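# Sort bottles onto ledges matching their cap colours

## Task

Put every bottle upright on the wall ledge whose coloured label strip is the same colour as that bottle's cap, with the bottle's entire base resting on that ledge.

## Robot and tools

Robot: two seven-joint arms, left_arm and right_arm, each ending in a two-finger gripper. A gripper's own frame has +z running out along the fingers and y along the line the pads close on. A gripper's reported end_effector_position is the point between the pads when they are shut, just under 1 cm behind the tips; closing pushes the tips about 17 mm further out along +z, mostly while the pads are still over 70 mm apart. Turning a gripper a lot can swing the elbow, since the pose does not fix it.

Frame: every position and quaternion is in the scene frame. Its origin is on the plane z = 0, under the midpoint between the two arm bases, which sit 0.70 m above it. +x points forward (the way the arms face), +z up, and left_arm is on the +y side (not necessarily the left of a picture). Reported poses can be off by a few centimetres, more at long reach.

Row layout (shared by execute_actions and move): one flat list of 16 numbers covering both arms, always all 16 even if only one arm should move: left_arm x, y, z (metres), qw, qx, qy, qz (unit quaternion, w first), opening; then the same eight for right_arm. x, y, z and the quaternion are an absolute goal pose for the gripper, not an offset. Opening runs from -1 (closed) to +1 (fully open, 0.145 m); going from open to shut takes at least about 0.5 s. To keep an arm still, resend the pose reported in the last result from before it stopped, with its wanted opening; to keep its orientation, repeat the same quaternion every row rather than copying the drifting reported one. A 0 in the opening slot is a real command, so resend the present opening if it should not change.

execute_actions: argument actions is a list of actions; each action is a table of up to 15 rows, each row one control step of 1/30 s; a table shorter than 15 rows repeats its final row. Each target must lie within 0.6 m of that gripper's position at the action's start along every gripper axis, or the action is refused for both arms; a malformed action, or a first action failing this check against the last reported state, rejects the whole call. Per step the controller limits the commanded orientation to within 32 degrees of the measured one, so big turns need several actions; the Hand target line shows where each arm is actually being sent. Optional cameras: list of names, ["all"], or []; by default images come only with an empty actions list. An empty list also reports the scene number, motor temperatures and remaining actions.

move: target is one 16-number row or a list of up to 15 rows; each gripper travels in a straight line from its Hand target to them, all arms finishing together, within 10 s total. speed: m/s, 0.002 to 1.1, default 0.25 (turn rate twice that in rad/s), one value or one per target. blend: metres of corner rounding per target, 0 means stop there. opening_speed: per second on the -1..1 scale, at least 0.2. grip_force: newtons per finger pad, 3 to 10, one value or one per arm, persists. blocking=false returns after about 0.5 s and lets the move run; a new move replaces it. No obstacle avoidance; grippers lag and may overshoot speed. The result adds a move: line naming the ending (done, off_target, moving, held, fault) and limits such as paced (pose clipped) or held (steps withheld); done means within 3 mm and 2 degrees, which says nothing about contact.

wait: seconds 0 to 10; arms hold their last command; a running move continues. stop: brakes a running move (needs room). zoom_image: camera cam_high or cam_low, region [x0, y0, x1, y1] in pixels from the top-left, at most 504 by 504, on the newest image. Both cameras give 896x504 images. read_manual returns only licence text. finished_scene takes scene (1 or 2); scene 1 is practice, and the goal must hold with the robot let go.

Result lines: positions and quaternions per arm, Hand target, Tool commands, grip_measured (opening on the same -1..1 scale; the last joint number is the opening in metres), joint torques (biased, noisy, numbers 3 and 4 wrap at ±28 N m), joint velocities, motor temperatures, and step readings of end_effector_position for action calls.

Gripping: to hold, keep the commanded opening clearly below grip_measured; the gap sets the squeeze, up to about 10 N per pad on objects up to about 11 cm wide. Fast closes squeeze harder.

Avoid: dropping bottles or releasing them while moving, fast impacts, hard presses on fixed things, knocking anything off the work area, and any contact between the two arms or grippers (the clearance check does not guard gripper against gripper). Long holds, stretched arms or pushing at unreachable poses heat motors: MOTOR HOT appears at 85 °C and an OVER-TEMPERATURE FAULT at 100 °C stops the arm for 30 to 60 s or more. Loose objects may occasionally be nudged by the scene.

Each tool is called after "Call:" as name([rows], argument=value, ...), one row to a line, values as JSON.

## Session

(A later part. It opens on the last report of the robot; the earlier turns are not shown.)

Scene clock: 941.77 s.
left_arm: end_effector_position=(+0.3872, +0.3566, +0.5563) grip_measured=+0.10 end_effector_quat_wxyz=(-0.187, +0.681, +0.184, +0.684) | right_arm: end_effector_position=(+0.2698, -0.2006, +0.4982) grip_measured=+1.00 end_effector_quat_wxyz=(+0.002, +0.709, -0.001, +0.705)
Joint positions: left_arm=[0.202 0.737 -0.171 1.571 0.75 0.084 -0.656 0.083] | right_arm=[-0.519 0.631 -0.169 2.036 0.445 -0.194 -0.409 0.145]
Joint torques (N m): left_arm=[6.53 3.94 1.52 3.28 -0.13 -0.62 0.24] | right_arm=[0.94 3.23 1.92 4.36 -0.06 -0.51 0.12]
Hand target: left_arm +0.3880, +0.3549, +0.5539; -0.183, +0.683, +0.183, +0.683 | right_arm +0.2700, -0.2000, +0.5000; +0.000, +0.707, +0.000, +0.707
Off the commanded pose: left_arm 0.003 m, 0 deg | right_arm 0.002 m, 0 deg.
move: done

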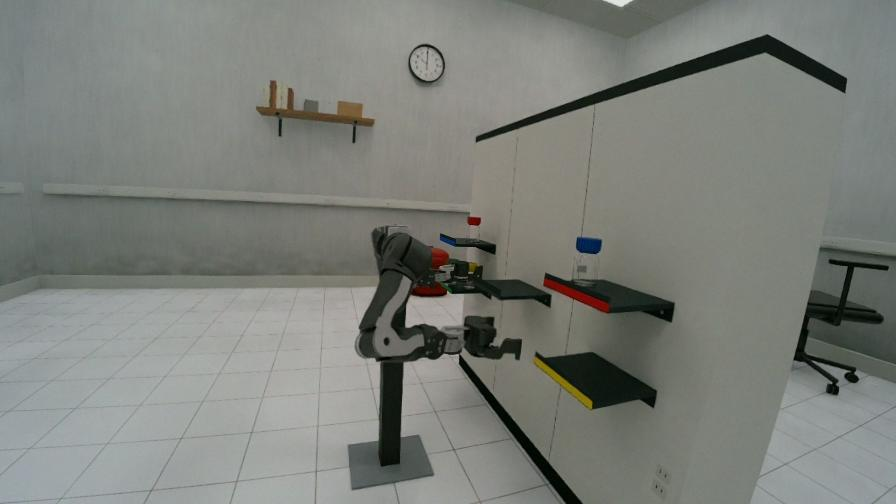

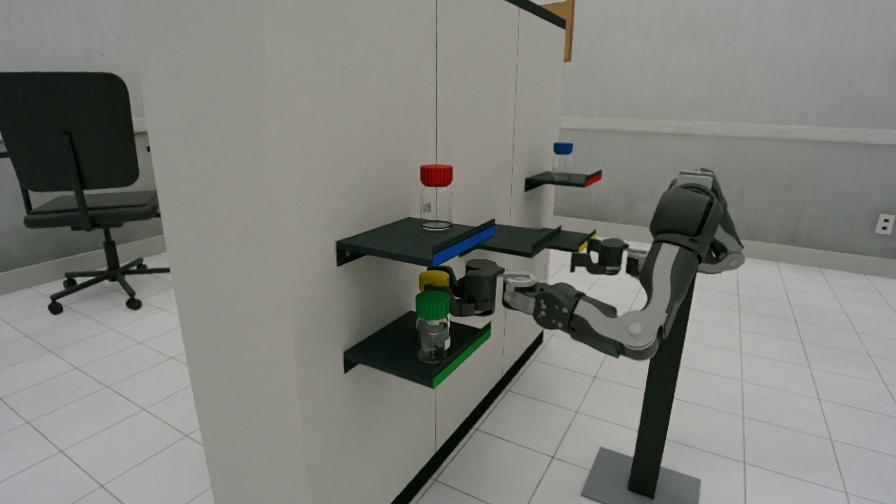

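Call:
move([
  [0.385, 0.349, 0.552, -0.183, 0.683, 0.183, 0.683, 0.1, 0.27, -0.20, 0.50, 0, 0.7071, 0, 0.7071, 1],
  [0.385, 0.349, 0.552, -0.183, 0.683, 0.183, 0.683, -0.6, 0.27, -0.20, 0.50, 0, 0.7071, 0, 0.7071, 1],
], speed=0.04, opening_speed=0.5, cameras=["all"])

Call:
zoom_image(camera="cam_low", region=[330, 250, 530, 400])

Call:
zoom_image(camera="cam_high", region=[420, 210, 520, 310])

Scene clock: 974.80 s.
left_arm: end_effector_position=(+0.3850, +0.3515, +0.5538) grip_measured=-0.25 end_effector_quat_wxyz=(-0.186, +0.681, +0.184, +0.684) | right_arm: end_effector_position=(+0.2698, -0.2006, +0.4982) grip_measured=+1.00 end_effector_quat_wxyz=(+0.002, +0.709, -0.001, +0.705)
Joint positions: left_arm=[0.189 0.723 -0.173 1.587 0.737 0.083 -0.67 0.057] | right_arm=[-0.519 0.631 -0.169 2.036 0.445 -0.194 -0.409 0.145]
Joint torques (N m): left_arm=[5.6 3.97 1.61 4.83 -0.17 -0.56 0.11] | right_arm=[0.94 3.26 1.92 4.31 -0.06 -0.52 0.1]
Hand target: left_arm +0.3850, +0.3490, +0.5521; -0.183, +0.683, +0.183, +0.683 | right_arm +0.2700, -0.2000, +0.5000; +0.000, +0.707, +0.000, +0.707
Off the commanded pose: left_arm 0.003 m, 0 deg | right_arm 0.002 m, 0 deg.
move: done

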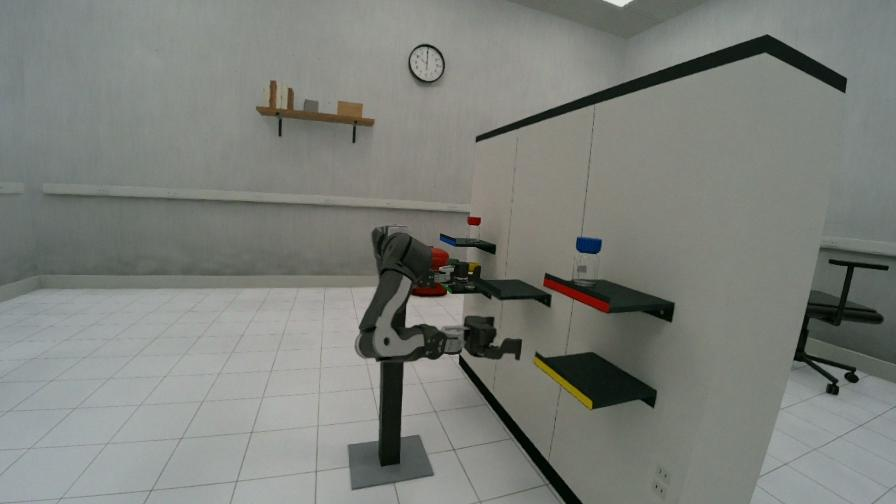

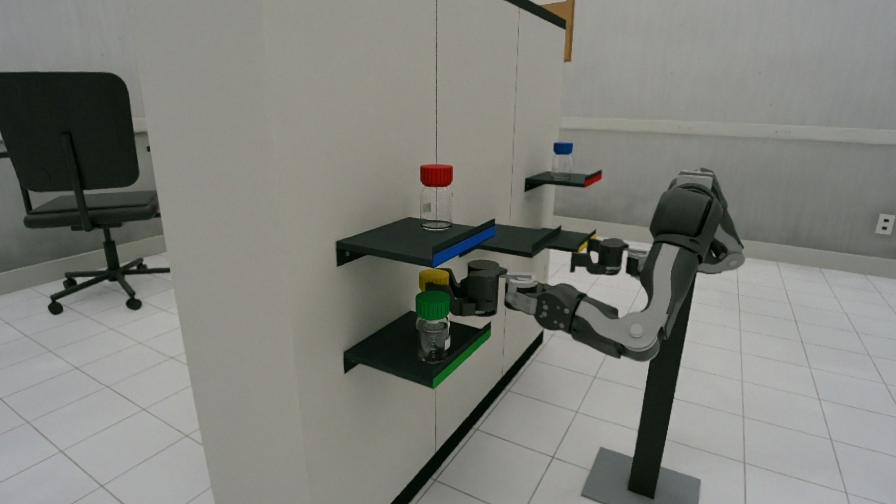

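Scaled by 2.520 from the camera's 896x504 image, which has a finer 1280x720 frame.

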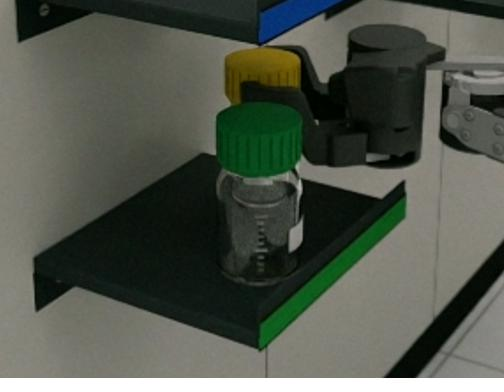

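Scaled by 5.040 from the camera's 896x504 image, which has a finer 1280x720 frame.

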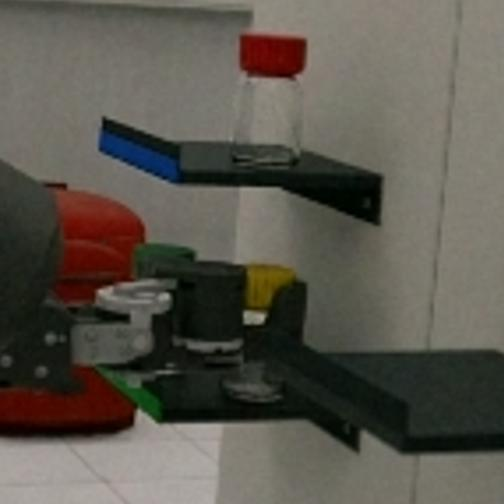

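Call:
zoom_image(camera="cam_high", region=[450, 250, 500, 300])

Call:
zoom_image(camera="cam_low", region=[400, 250, 500, 330])

Scaled by 10.080 from the camera's 896x504 image, which has a finer 1280x720 frame.

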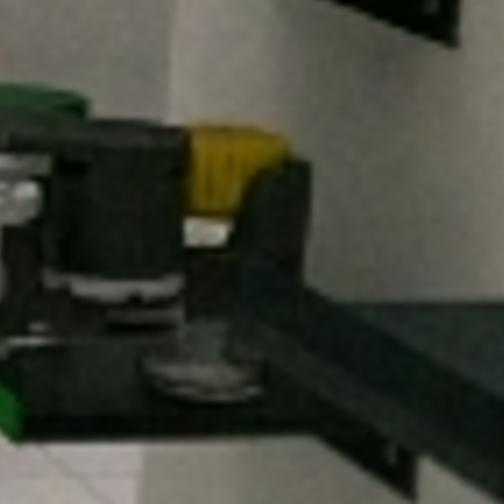

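Scaled by 5.040 from the camera's 896x504 image, which has a finer 1280x720 frame.

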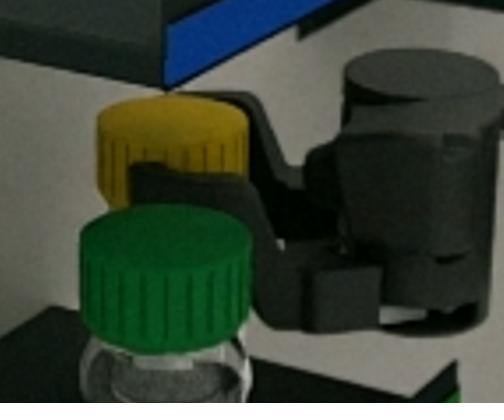

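Call:
move([
  [0.3825, 0.354, 0.552, -0.183, 0.683, 0.183, 0.683, -0.6, 0.27, -0.20, 0.50, 0, 0.7071, 0, 0.7071, 1],
  [0.3825, 0.354, 0.552, -0.183, 0.683, 0.183, 0.683, 0.0, 0.27, -0.20, 0.50, 0, 0.7071, 0, 0.7071, 1],
], speed=0.03, opening_speed=0.4, cameras=["all"])

Call:
zoom_image(camera="cam_high", region=[450, 250, 500, 300])

Call:
zoom_image(camera="cam_low", region=[400, 250, 500, 330])

Scene clock: 1005.13 s.
left_arm: end_effector_position=(+0.3831, +0.3536, +0.5529) grip_measured=+0.00 end_effector_quat_wxyz=(-0.182, +0.681, +0.184, +0.685) | right_arm: end_effector_position=(+0.2698, -0.2006, +0.4982) grip_measured=+1.00 end_effector_quat_wxyz=(+0.002, +0.709, -0.001, +0.705)
Joint positions: left_arm=[0.175 0.738 -0.169 1.59 0.755 0.069 -0.662 0.076] | right_arm=[-0.519 0.631 -0.169 2.036 0.445 -0.194 -0.409 0.145]
Joint torques (N m): left_arm=[5.39 5.29 2.32 4.29 -0.17 -0.47 0.09] | right_arm=[0.94 3.31 1.89 4.3 -0.06 -0.53 0.13]
Hand target: left_arm +0.3825, +0.3541, +0.5520; -0.183, +0.683, +0.183, +0.683 | right_arm +0.2700, -0.2000, +0.5000; +0.000, +0.707, +0.000, +0.707
Off the commanded pose: left_arm 0.001 m, 0 deg | right_arm 0.002 m, 0 deg.
move: done

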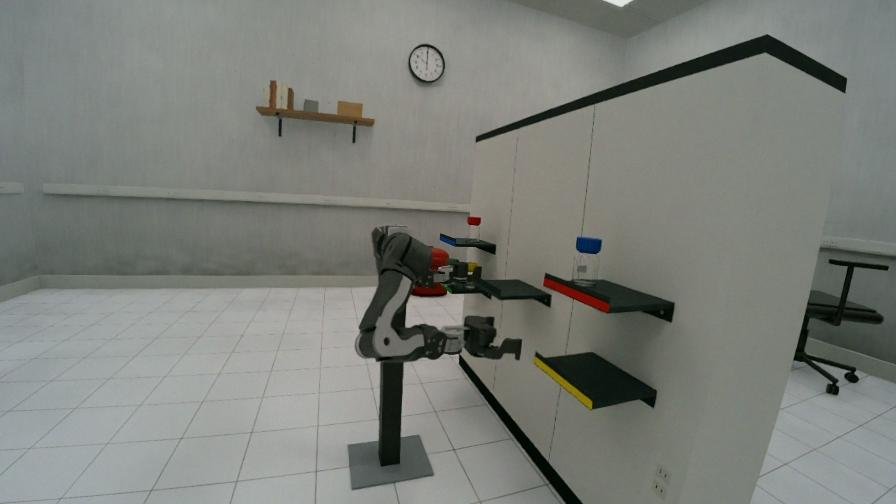

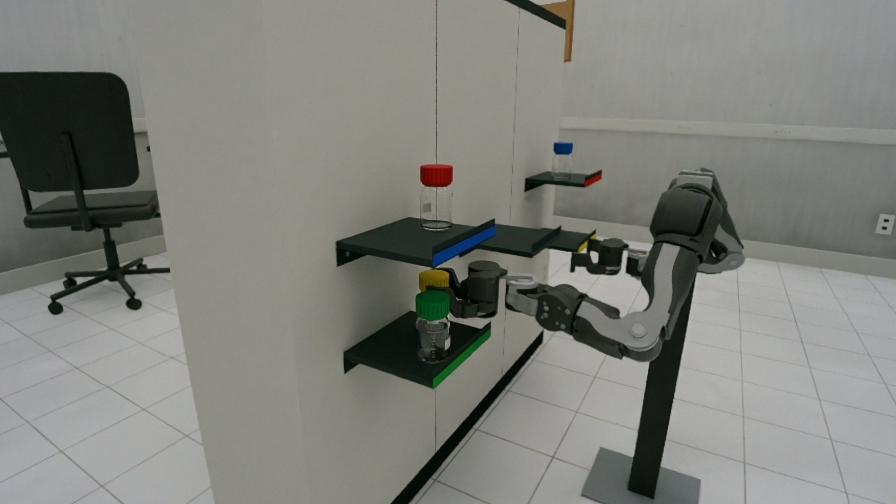

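Scaled by 10.080 from the camera's 896x504 image, which has a finer 1280x720 frame.

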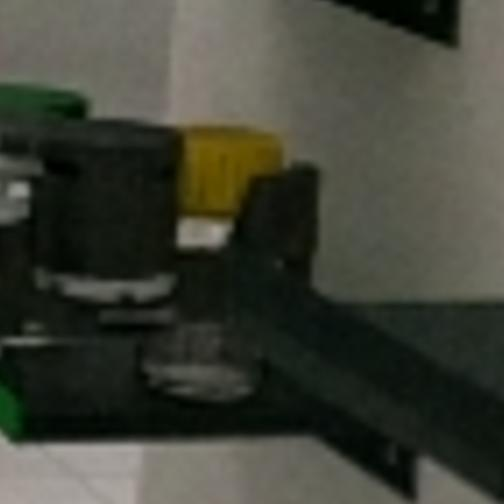

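Scaled by 5.040 from the camera's 896x504 image, which has a finer 1280x720 frame.

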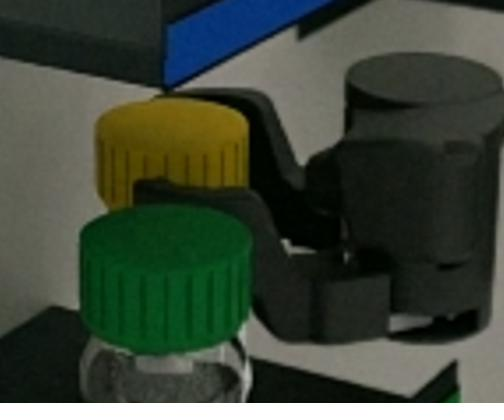

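Call:
move(target=[0.3825, 0.354, 0.552, -0.183, 0.683, 0.183, 0.683, -0.6, 0.27, -0.20, 0.50, 0, 0.7071, 0, 0.7071, 1], speed=0.03, opening_speed=0.4, cameras=["all"])

Call:
zoom_image(camera="cam_high", region=[450, 250, 500, 300])

Call:
zoom_image(camera="cam_low", region=[400, 250, 500, 330])

Scene clock: 1016.67 s.
left_arm: end_effector_position=(+0.3831, +0.3536, +0.5529) grip_measured=-0.25 end_effector_quat_wxyz=(-0.182, +0.681, +0.184, +0.685) | right_arm: end_effector_position=(+0.2698, -0.2006, +0.4982) grip_measured=+1.00 end_effector_quat_wxyz=(+0.002, +0.709, -0.001, +0.705)
Joint positions: left_arm=[0.175 0.738 -0.169 1.59 0.755 0.069 -0.662 0.057] | right_arm=[-0.519 0.631 -0.169 2.036 0.445 -0.194 -0.409 0.145]
Joint torques (N m): left_arm=[5.39 5.29 2.3 4.29 -0.17 -0.47 0.09] | right_arm=[0.96 3.2 1.91 4.37 -0.06 -0.51 0.12]
Hand target: left_arm +0.3825, +0.3541, +0.5520; -0.183, +0.683, +0.183, +0.683 | right_arm +0.2700, -0.2000, +0.5000; +0.000, +0.707, +0.000, +0.707
Off the commanded pose: left_arm 0.001 m, 0 deg | right_arm 0.002 m, 0 deg.
move: done

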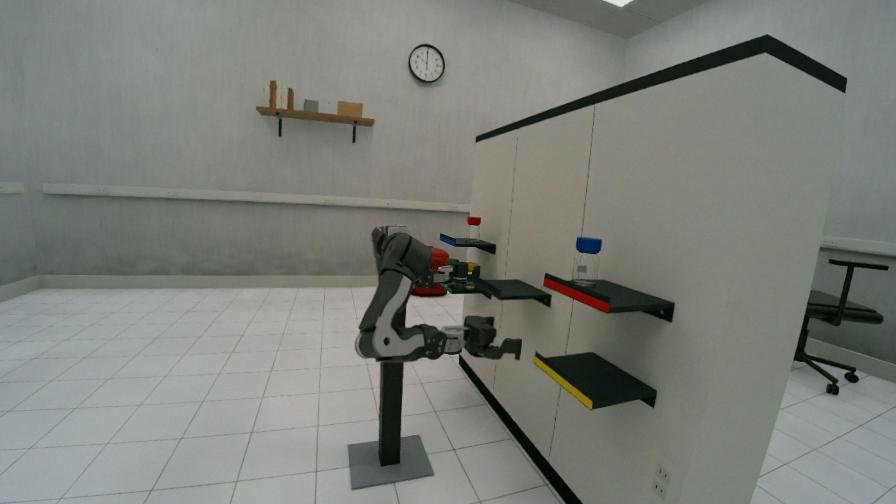

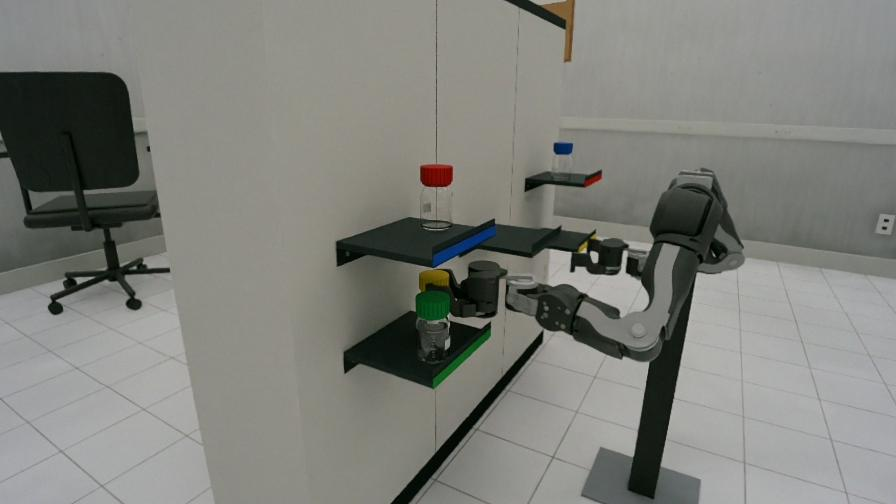

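Scaled by 10.080 from the camera's 896x504 image, which has a finer 1280x720 frame.

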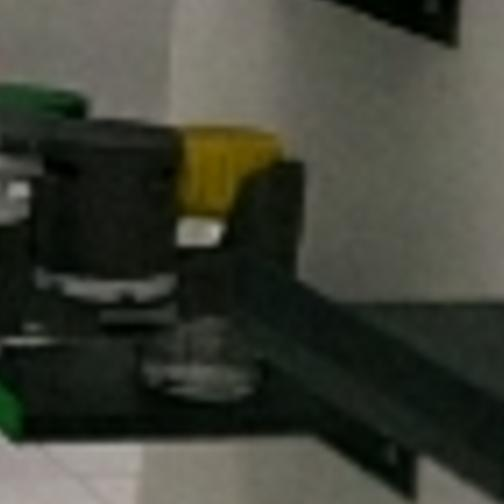

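Scaled by 5.040 from the camera's 896x504 image, which has a finer 1280x720 frame.

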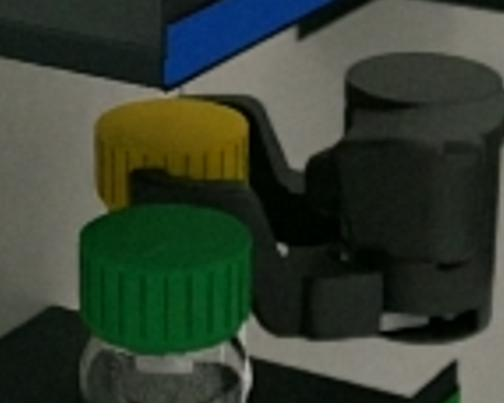

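Call:
move([
  [0.383, 0.354, 0.585, -0.183, 0.683, 0.183, 0.683, -0.6, 0.27, -0.20, 0.50, 0, 0.7071, 0, 0.7071, 1],
  [0.385, 0.205, 0.60, 0, 0.7071, 0, 0.7071, -0.6, 0.27, -0.20, 0.50, 0, 0.7071, 0, 0.7071, 1],
  [0.385, 0.205, 0.70, 0, 0.7071, 0, 0.7071, -0.6, 0.27, -0.20, 0.50, 0, 0.7071, 0, 0.7071, 1],
  [0.385, 0.0, 0.70, 0, 0.7071, 0, 0.7071, -0.6, 0.27, -0.20, 0.50, 0, 0.7071, 0, 0.7071, 1],
], speed=[0.04, 0.12, 0.12, 0.12], blend=[0.005, 0.02, 0.03, 0], cameras=["all"])

Scene clock: 1039.80 s.
left_arm: end_effector_position=(+0.3844, -0.0022, +0.6978) grip_measured=-0.25 end_effector_quat_wxyz=(+0.003, +0.710, -0.005, +0.704) | right_arm: end_effector_position=(+0.2698, -0.2006, +0.4982) grip_measured=+1.00 end_effector_quat_wxyz=(+0.002, +0.709, -0.001, +0.705)
Joint positions: left_arm=[0.857 -0.023 -0.796 1.81 0.816 0.752 -1.212 0.057] | right_arm=[-0.519 0.631 -0.169 2.036 0.445 -0.194 -0.409 0.145]
Joint torques (N m): left_arm=[9.06 -1.62 1.81 2.77 -0.48 -0.46 -0.04] | right_arm=[0.94 3.15 1.92 4.33 -0.07 -0.54 0.11]
Hand target: left_arm +0.3850, +0.0000, +0.7000; +0.000, +0.707, +0.000, +0.707 | right_arm +0.2700, -0.2000, +0.5000; +0.000, +0.707, +0.000, +0.707
Off the commanded pose: left_arm 0.003 m, 1 deg | right_arm 0.002 m, 0 deg.
move: done

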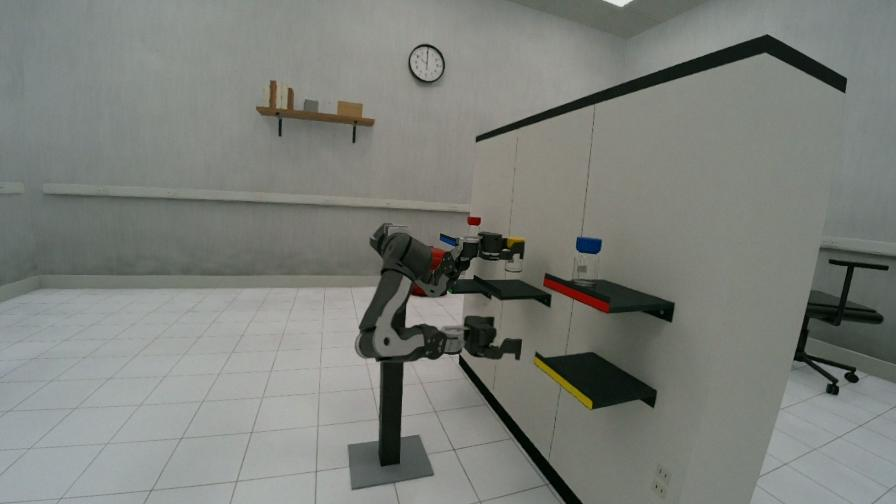

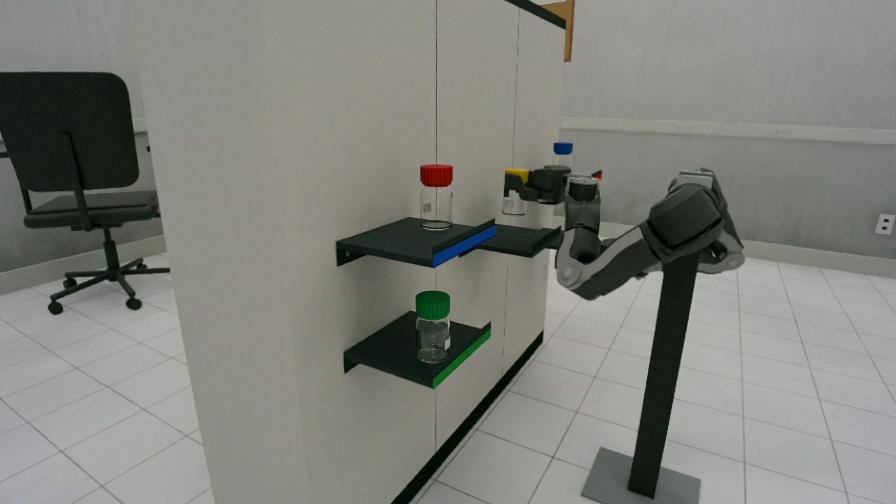

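Call:
move([
  [0.385, 0.0, 0.655, 0, 0.7071, 0, 0.7071, -0.6, 0.27, -0.20, 0.50, 0, 0.7071, 0, 0.7071, 1],
  [0.385, 0.0, 0.643, 0, 0.7071, 0, 0.7071, -0.6, 0.27, -0.20, 0.50, 0, 0.7071, 0, 0.7071, 1],
], speed=[0.08, 0.02], blend=[0.002, 0], cameras=["all"])

Call:
zoom_image(camera="cam_high", region=[460, 220, 560, 310])

Call:
zoom_image(camera="cam_low", region=[460, 150, 600, 260])

Scene clock: 1052.07 s.
left_arm: end_effector_position=(+0.3847, +0.0004, +0.6446) grip_measured=-0.25 end_effector_quat_wxyz=(+0.000, +0.707, +0.001, +0.707) | right_arm: end_effector_position=(+0.2698, -0.2006, +0.4982) grip_measured=+1.00 end_effector_quat_wxyz=(+0.002, +0.709, -0.001, +0.705)
Joint positions: left_arm=[0.756 0.091 -0.935 1.781 0.75 0.518 -1.183 0.057] | right_arm=[-0.519 0.631 -0.169 2.036 0.445 -0.194 -0.409 0.145]
Joint torques (N m): left_arm=[7.48 -1.28 1.06 2.91 -0.41 -0.45 0.18] | right_arm=[1.09 3.07 1.91 4.26 -0.08 -0.54 0.13]
Hand target: left_arm +0.3850, +0.0000, +0.6430; +0.000, +0.707, +0.000, +0.707 | right_arm +0.2700, -0.2000, +0.5000; +0.000, +0.707, +0.000, +0.707
Off the commanded pose: left_arm 0.002 m, 0 deg | right_arm 0.002 m, 0 deg.
move: done

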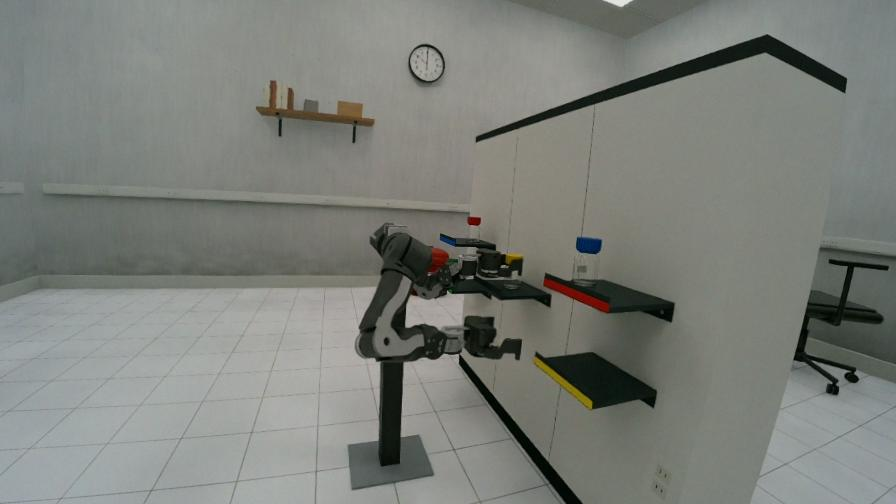

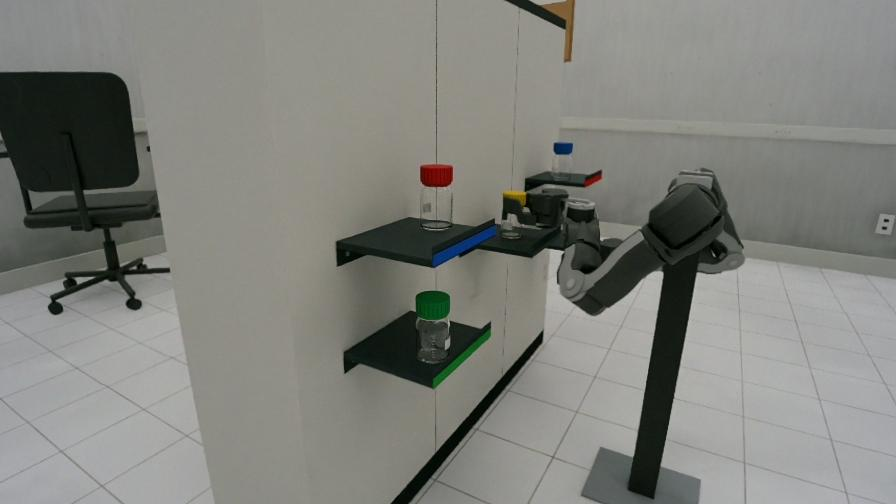

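Scaled by 5.040 from the camera's 896x504 image, which has a finer 1280x720 frame.

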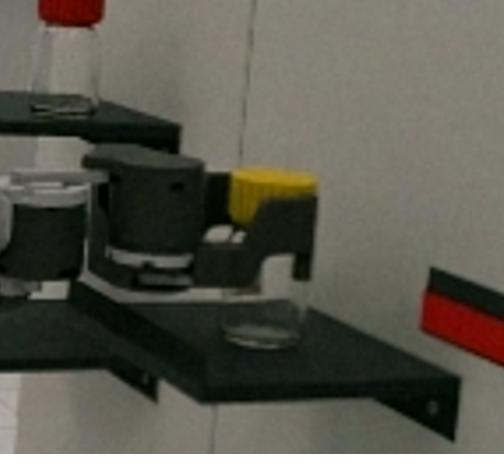

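Scaled by 3.600 from the camera's 896x504 image, which has a finer 1280x720 frame.

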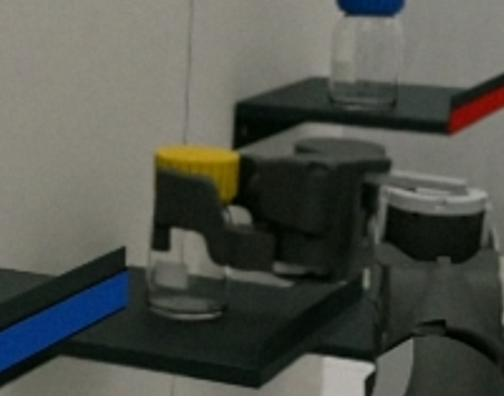

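Call:
move(target=[0.385, 0.0, 0.639, 0, 0.7071, 0, 0.7071, -0.6, 0.27, -0.20, 0.50, 0, 0.7071, 0, 0.7071, 1], speed=0.015, cameras=[])

Scene clock: 1057.07 s.
left_arm: end_effector_position=(+0.3848, +0.0009, +0.6443) grip_measured=-0.25 end_effector_quat_wxyz=(+0.001, +0.703, +0.004, +0.712) | right_arm: end_effector_position=(+0.2698, -0.2006, +0.4982) grip_measured=+1.00 end_effector_quat_wxyz=(+0.002, +0.709, -0.001, +0.705)
Joint positions: left_arm=[0.755 0.097 -0.944 1.778 0.741 0.496 -1.183 0.057] | right_arm=[-0.519 0.631 -0.169 2.036 0.445 -0.194 -0.409 0.145]
Joint torques (N m): left_arm=[6.34 -1.04 0.85 2.61 -0.22 -0.31 0.23] | right_arm=[0.86 3.13 1.92 4.31 -0.04 -0.53 0.12]
Hand target: left_arm +0.3849, +0.0000, +0.6390; +0.000, +0.707, +0.000, +0.707 | right_arm +0.2700, -0.2000, +0.5000; +0.000, +0.707, +0.000, +0.707
Off the commanded pose: left_arm 0.005 m, 1 deg | right_arm 0.002 m, 0 deg.
move: off_target (left_arm)
No camera images: "cameras" was empty.

Call:
move([
  [0.385, 0.0, 0.644, 0, 0.7071, 0, 0.7071, -0.6, 0.27, -0.20, 0.50, 0, 0.7071, 0, 0.7071, 1],
  [0.385, 0.0, 0.644, 0, 0.7071, 0, 0.7071, 0.15, 0.27, -0.20, 0.50, 0, 0.7071, 0, 0.7071, 0.2],
], speed=0.02, opening_speed=0.6, cameras=[])

Call:
move([
  [0.385, 0.0, 0.74, 0, 0.7071, 0, 0.7071, 0.15, 0.32, -0.205, 0.52, 0, 0.7071, 0, 0.7071, 0.2],
  [0.385, 0.2, 0.82, -0.183, 0.683, 0.183, 0.683, 0.5, 0.385, -0.205, 0.60, 0, 0.7071, 0, 0.7071, 0.2],
], speed=[0.05, 0.12], blend=[0.01, 0], cameras=["all"])

Scene clock: 1080.57 s.
left_arm: end_effector_position=(+0.3851, +0.0004, +0.6435) grip_measured=+0.15 end_effector_quat_wxyz=(-0.001, +0.707, +0.000, +0.708) | right_arm: end_effector_position=(+0.2698, -0.2007, +0.4982) grip_measured=+0.20 end_effector_quat_wxyz=(+0.002, +0.709, -0.001, +0.705)
Joint positions: left_arm=[0.757 0.095 -0.941 1.778 0.751 0.512 -1.183 0.087] | right_arm=[-0.519 0.631 -0.169 2.036 0.445 -0.194 -0.409 0.09]
Joint torques (N m): left_arm=[8.19 -1.96 1.89 3.75 -0.26 -0.23 0.08] | right_arm=[0.86 3.28 1.89 4.26 -0.06 -0.52 0.11]
Hand target: left_arm +0.3850, +0.0000, +0.6440; +0.000, +0.707, +0.000, +0.707 | right_arm +0.2700, -0.2000, +0.5000; +0.000, +0.707, +0.000, +0.707
Off the commanded pose: left_arm 0.001 m, 0 deg | right_arm 0.002 m, 0 deg.
move: done
No camera images: "cameras" was empty.

Scene clock: 1085.57 s.
left_arm: end_effector_position=(+0.3853, +0.2003, +0.8202) grip_measured=+0.50 end_effector_quat_wxyz=(-0.163, +0.663, +0.159, +0.713) | right_arm: end_effector_position=(+0.3848, -0.2059, +0.6026) grip_measured=+0.20 end_effector_quat_wxyz=(+0.001, +0.704, -0.001, +0.710)
Joint positions: left_arm=[1.348 0.552 -0.681 1.833 1.463 0.781 -1.578 0.112] | right_arm=[0.203 0.63 -0.196 1.939 0.703 0.365 -0.396 0.09]
Joint torques (N m): left_arm=[9.22 0.59 1.52 0.62 -0.22 -0.02 0.01] | right_arm=[4.1 2.68 1.81 2.78 -0.06 -0.31 0.01]
Hand target: left_arm +0.3853, +0.2002, +0.8200; -0.165, +0.663, +0.159, +0.713 | right_arm +0.3850, -0.2050, +0.6001; +0.000, +0.707, +0.000, +0.707
Off the commanded pose: left_arm 0.000 m, 6 deg | right_arm 0.003 m, 1 deg.
joint sent to its limit (left arm) — joint 6 (wrist pitch), upper limit; joint 7 (wrist yaw), lower limit. The joint targets are off in orientation, not in position.
move: off_target (left_arm); target 2's new opening was sent with left_arm's hand 0.001 m and 6 deg from that target

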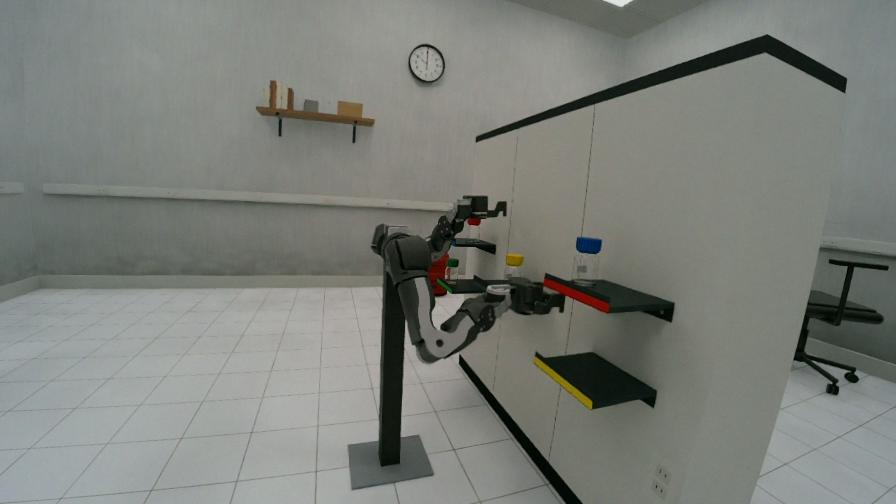

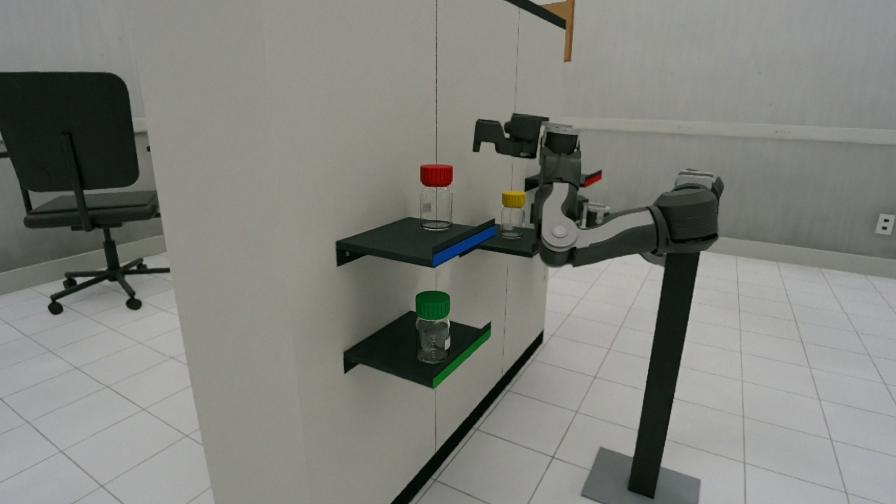

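Call:
move([
  [0.385, 0.35, 0.825, -0.183, 0.683, 0.183, 0.683, 0.5, 0.385, -0.205, 0.73, 0, 0.7071, 0, 0.7071, 0.6],
  [0.385, 0.35, 0.825, -0.183, 0.683, 0.183, 0.683, 0.5, 0.385, -0.01, 0.74, 0, 0.7071, 0, 0.7071, 0.6],
], speed=[0.12, 0.12], blend=[0.02, 0], cameras=["all"])

Call:
zoom_image(camera="cam_high", region=[440, 170, 600, 310])

Call:
zoom_image(camera="cam_low", region=[400, 100, 620, 270])

Scene clock: 1101.63 s.
left_arm: end_effector_position=(+0.3851, +0.3500, +0.8238) grip_measured=+0.50 end_effector_quat_wxyz=(-0.184, +0.684, +0.184, +0.682) | right_arm: end_effector_position=(+0.3850, -0.0093, +0.7399) grip_measured=+0.60 end_effector_quat_wxyz=(-0.001, +0.707, +0.003, +0.707)
Joint positions: left_arm=[1.356 1.036 -0.608 1.636 1.484 0.782 -1.037 0.112] | right_arm=[1.063 0.041 -0.801 1.821 1.104 0.772 -1.374 0.119]
Joint torques (N m): left_arm=[8.29 1.46 2.51 0.68 -0.25 -0.4 0.23] | right_arm=[6.03 -1.6 2.61 1.65 -0.41 -0.14 -0.14]
Hand target: left_arm +0.3849, +0.3501, +0.8250; -0.183, +0.683, +0.183, +0.683 | right_arm +0.3850, -0.0100, +0.7400; +0.000, +0.707, +0.000, +0.707
Off the commanded pose: left_arm 0.001 m, 0 deg | right_arm 0.001 m, 0 deg.
move: done

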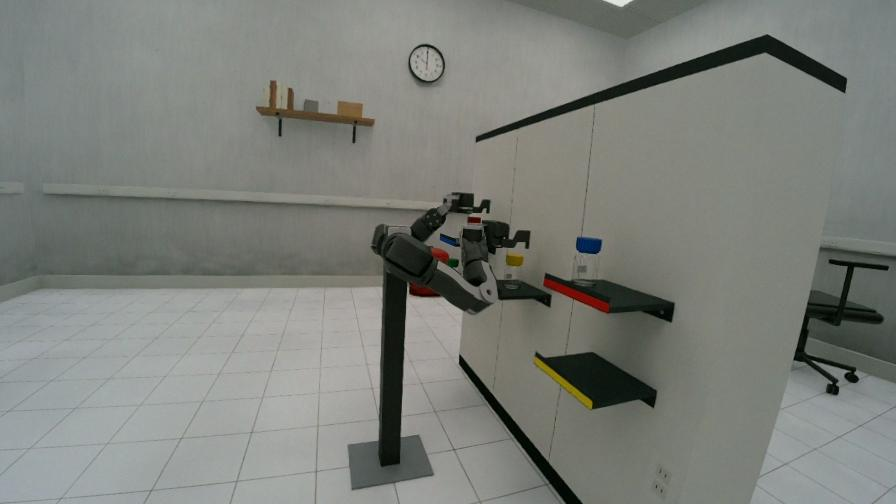

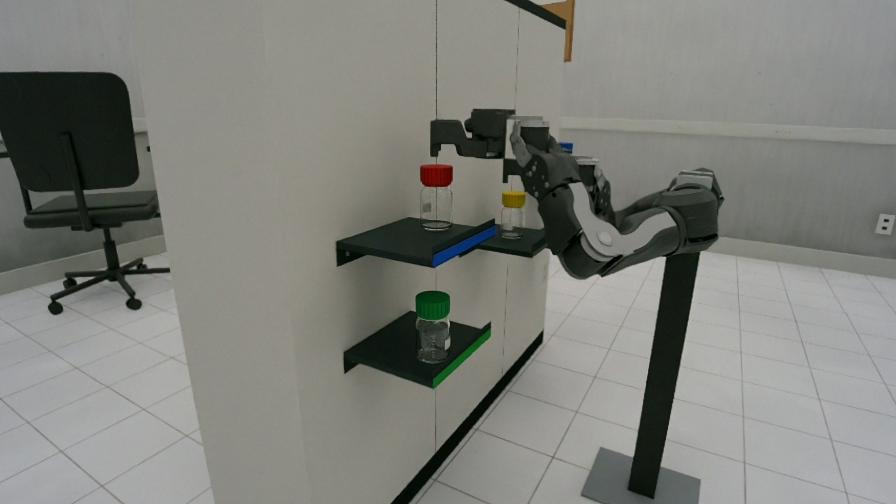

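Scaled by 3.150 from the camera's 896x504 image, which has a finer 1280x720 frame.

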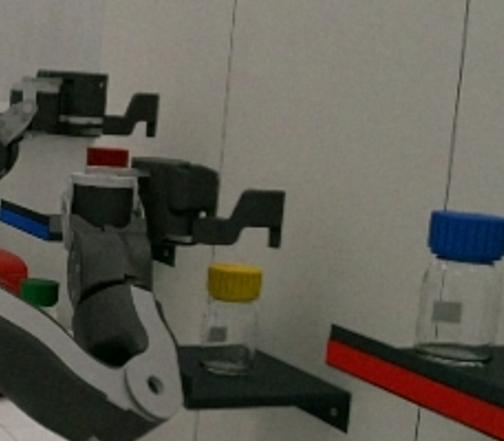

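Scaled by 2.291 from the camera's 896x504 image, which has a finer 1280x720 frame.

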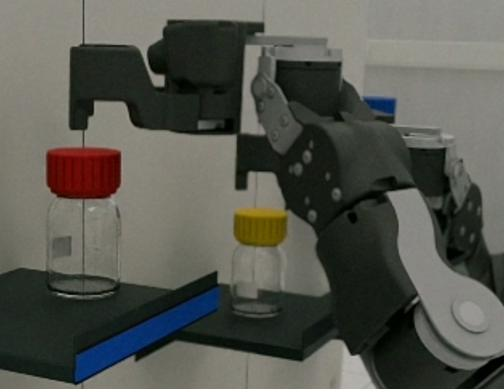

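Call:
move([
  [0.381, 0.351, 0.80, -0.183, 0.683, 0.183, 0.683, 0.5, 0.384, -0.008, 0.72, 0, 0.7071, 0, 0.7071, 0.6],
  [0.381, 0.351, 0.740, -0.183, 0.683, 0.183, 0.683, 0.5, 0.384, -0.008, 0.646, 0, 0.7071, 0, 0.7071, 0.6],
], speed=[0.06, 0.06], blend=[0.01, 0], cameras=["all"])

Call:
zoom_image(camera="cam_high", region=[440, 190, 560, 310])

Call:
zoom_image(camera="cam_low", region=[400, 130, 560, 260])

Scene clock: 1134.70 s.
left_arm: end_effector_position=(+0.3809, +0.3516, +0.7400) grip_measured=+0.50 end_effector_quat_wxyz=(-0.184, +0.683, +0.185, +0.682) | right_arm: end_effector_position=(+0.3841, -0.0092, +0.6463) grip_measured=+0.60 end_effector_quat_wxyz=(+0.002, +0.708, -0.002, +0.706)
Joint positions: left_arm=[0.954 1.201 -0.591 1.807 1.446 0.429 -1.001 0.112] | right_arm=[0.837 0.179 -1.014 1.812 0.885 0.456 -1.263 0.119]
Joint torques (N m): left_arm=[6.37 3.81 2.97 1.39 -0.32 -0.48 0.23] | right_arm=[5.92 -1.23 2.03 2.35 -0.52 -0.24 0.19]
Hand target: left_arm +0.3810, +0.3510, +0.7399; -0.183, +0.683, +0.183, +0.683 | right_arm +0.3840, -0.0080, +0.6460; +0.000, +0.707, +0.000, +0.707
Off the commanded pose: left_arm 0.001 m, 0 deg | right_arm 0.001 m, 0 deg.
move: done

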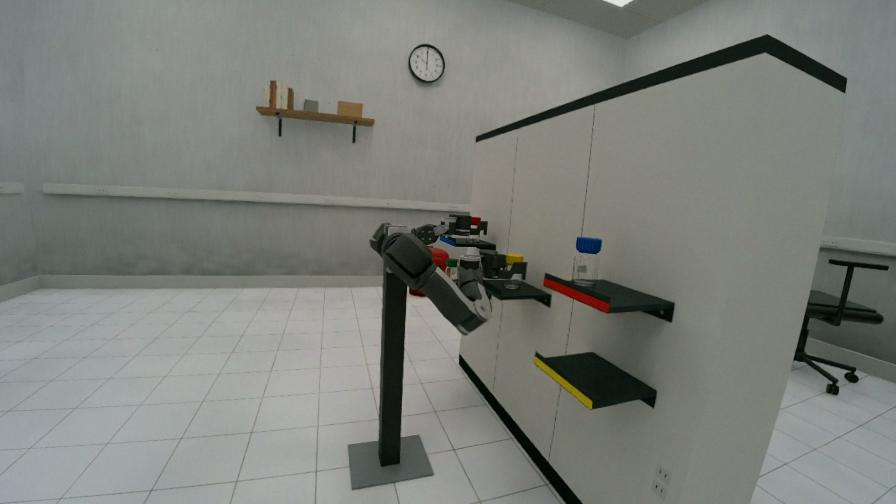

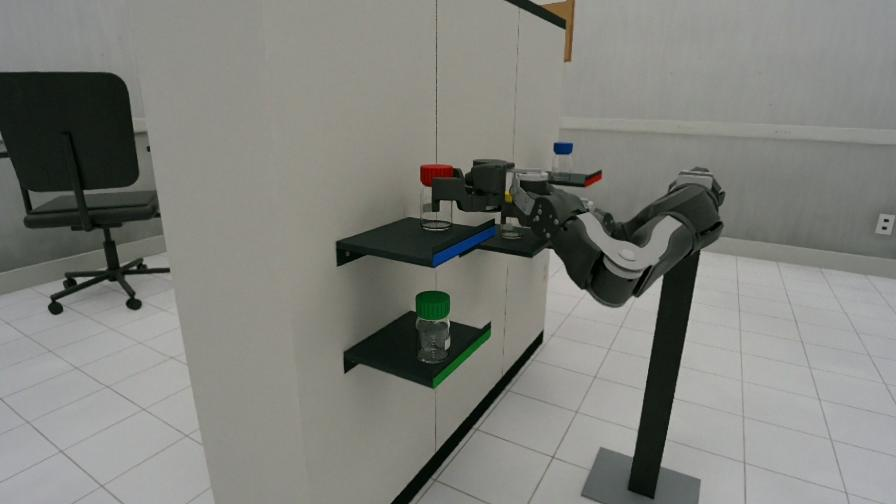

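Scaled by 4.200 from the camera's 896x504 image, which has a finer 1280x720 frame.

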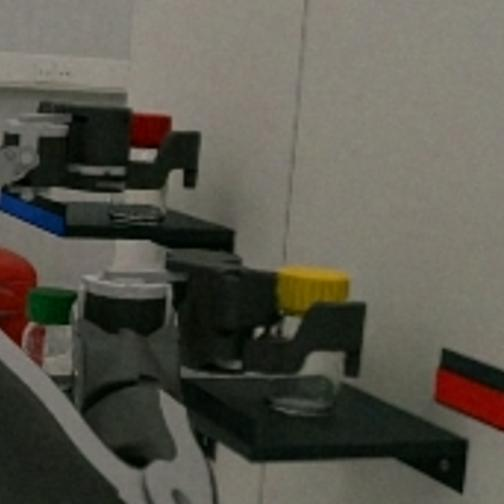

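Scaled by 3.150 from the camera's 896x504 image, which has a finer 1280x720 frame.

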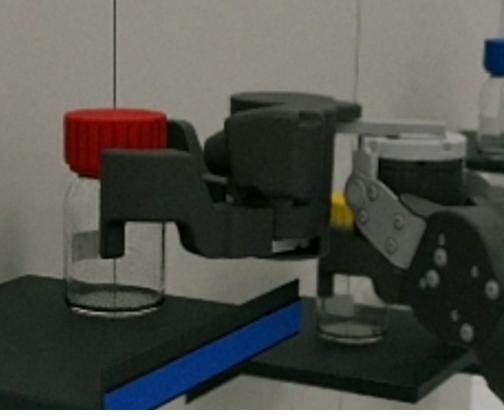

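Call:
move(target=[0.381, 0.351, 0.740, -0.183, 0.683, 0.183, 0.683, -0.6, 0.384, -0.008, 0.646, 0, 0.7071, 0, 0.7071, -0.6], speed=0.06, opening_speed=0.5, cameras=["all"])

Call:
zoom_image(camera="cam_high", region=[440, 190, 560, 310])

Call:
zoom_image(camera="cam_low", region=[400, 130, 560, 260])

Scene clock: 1147.80 s.
left_arm: end_effector_position=(+0.3808, +0.3516, +0.7403) grip_measured=-0.25 end_effector_quat_wxyz=(-0.184, +0.683, +0.185, +0.683) | right_arm: end_effector_position=(+0.3841, -0.0081, +0.6465) grip_measured=-0.25 end_effector_quat_wxyz=(-0.001, +0.707, +0.000, +0.707)
Joint positions: left_arm=[0.954 1.202 -0.591 1.807 1.445 0.428 -1 0.057] | right_arm=[0.837 0.179 -1.014 1.812 0.884 0.455 -1.256 0.057]
Joint torques (N m): left_arm=[6.4 3.71 2.96 1.36 -0.3 -0.47 0.21] | right_arm=[5.63 -1.33 2.36 2.39 -0.49 -0.18 0]
Hand target: left_arm +0.3810, +0.3509, +0.7399; -0.183, +0.683, +0.183, +0.683 | right_arm +0.3840, -0.0080, +0.6460; +0.000, +0.707, +0.000, +0.707
Off the commanded pose: left_arm 0.001 m, 0 deg | right_arm 0.001 m, 0 deg.
move: done

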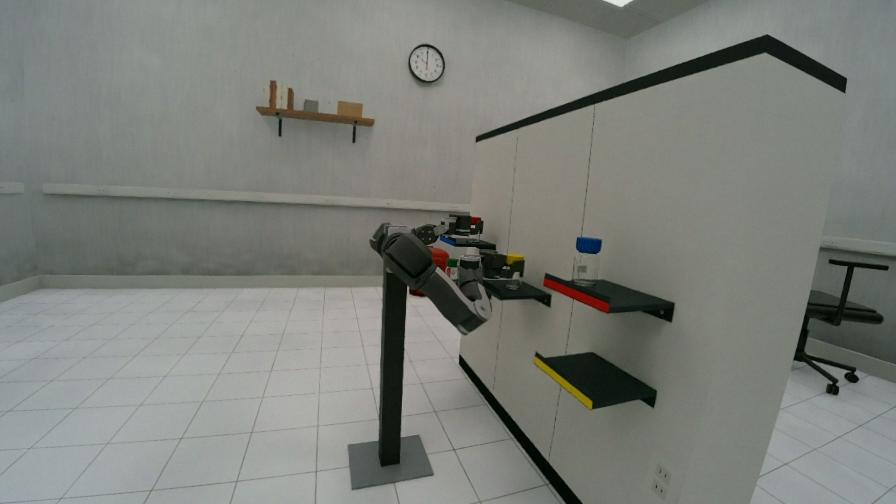

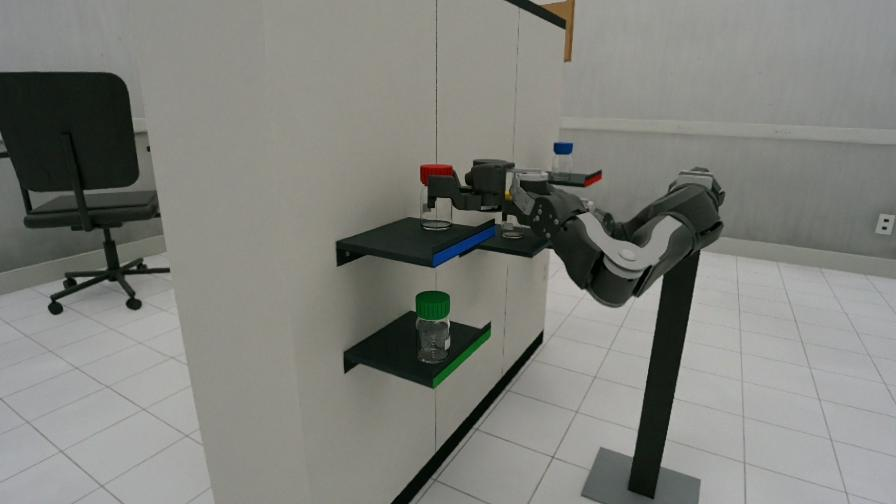

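Scaled by 4.200 from the camera's 896x504 image, which has a finer 1280x720 frame.

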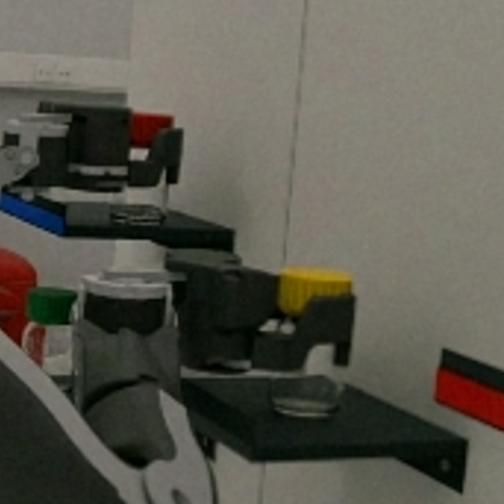

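Scaled by 3.150 from the camera's 896x504 image, which has a finer 1280x720 frame.

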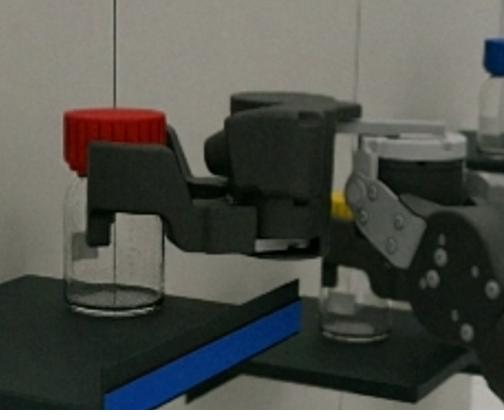

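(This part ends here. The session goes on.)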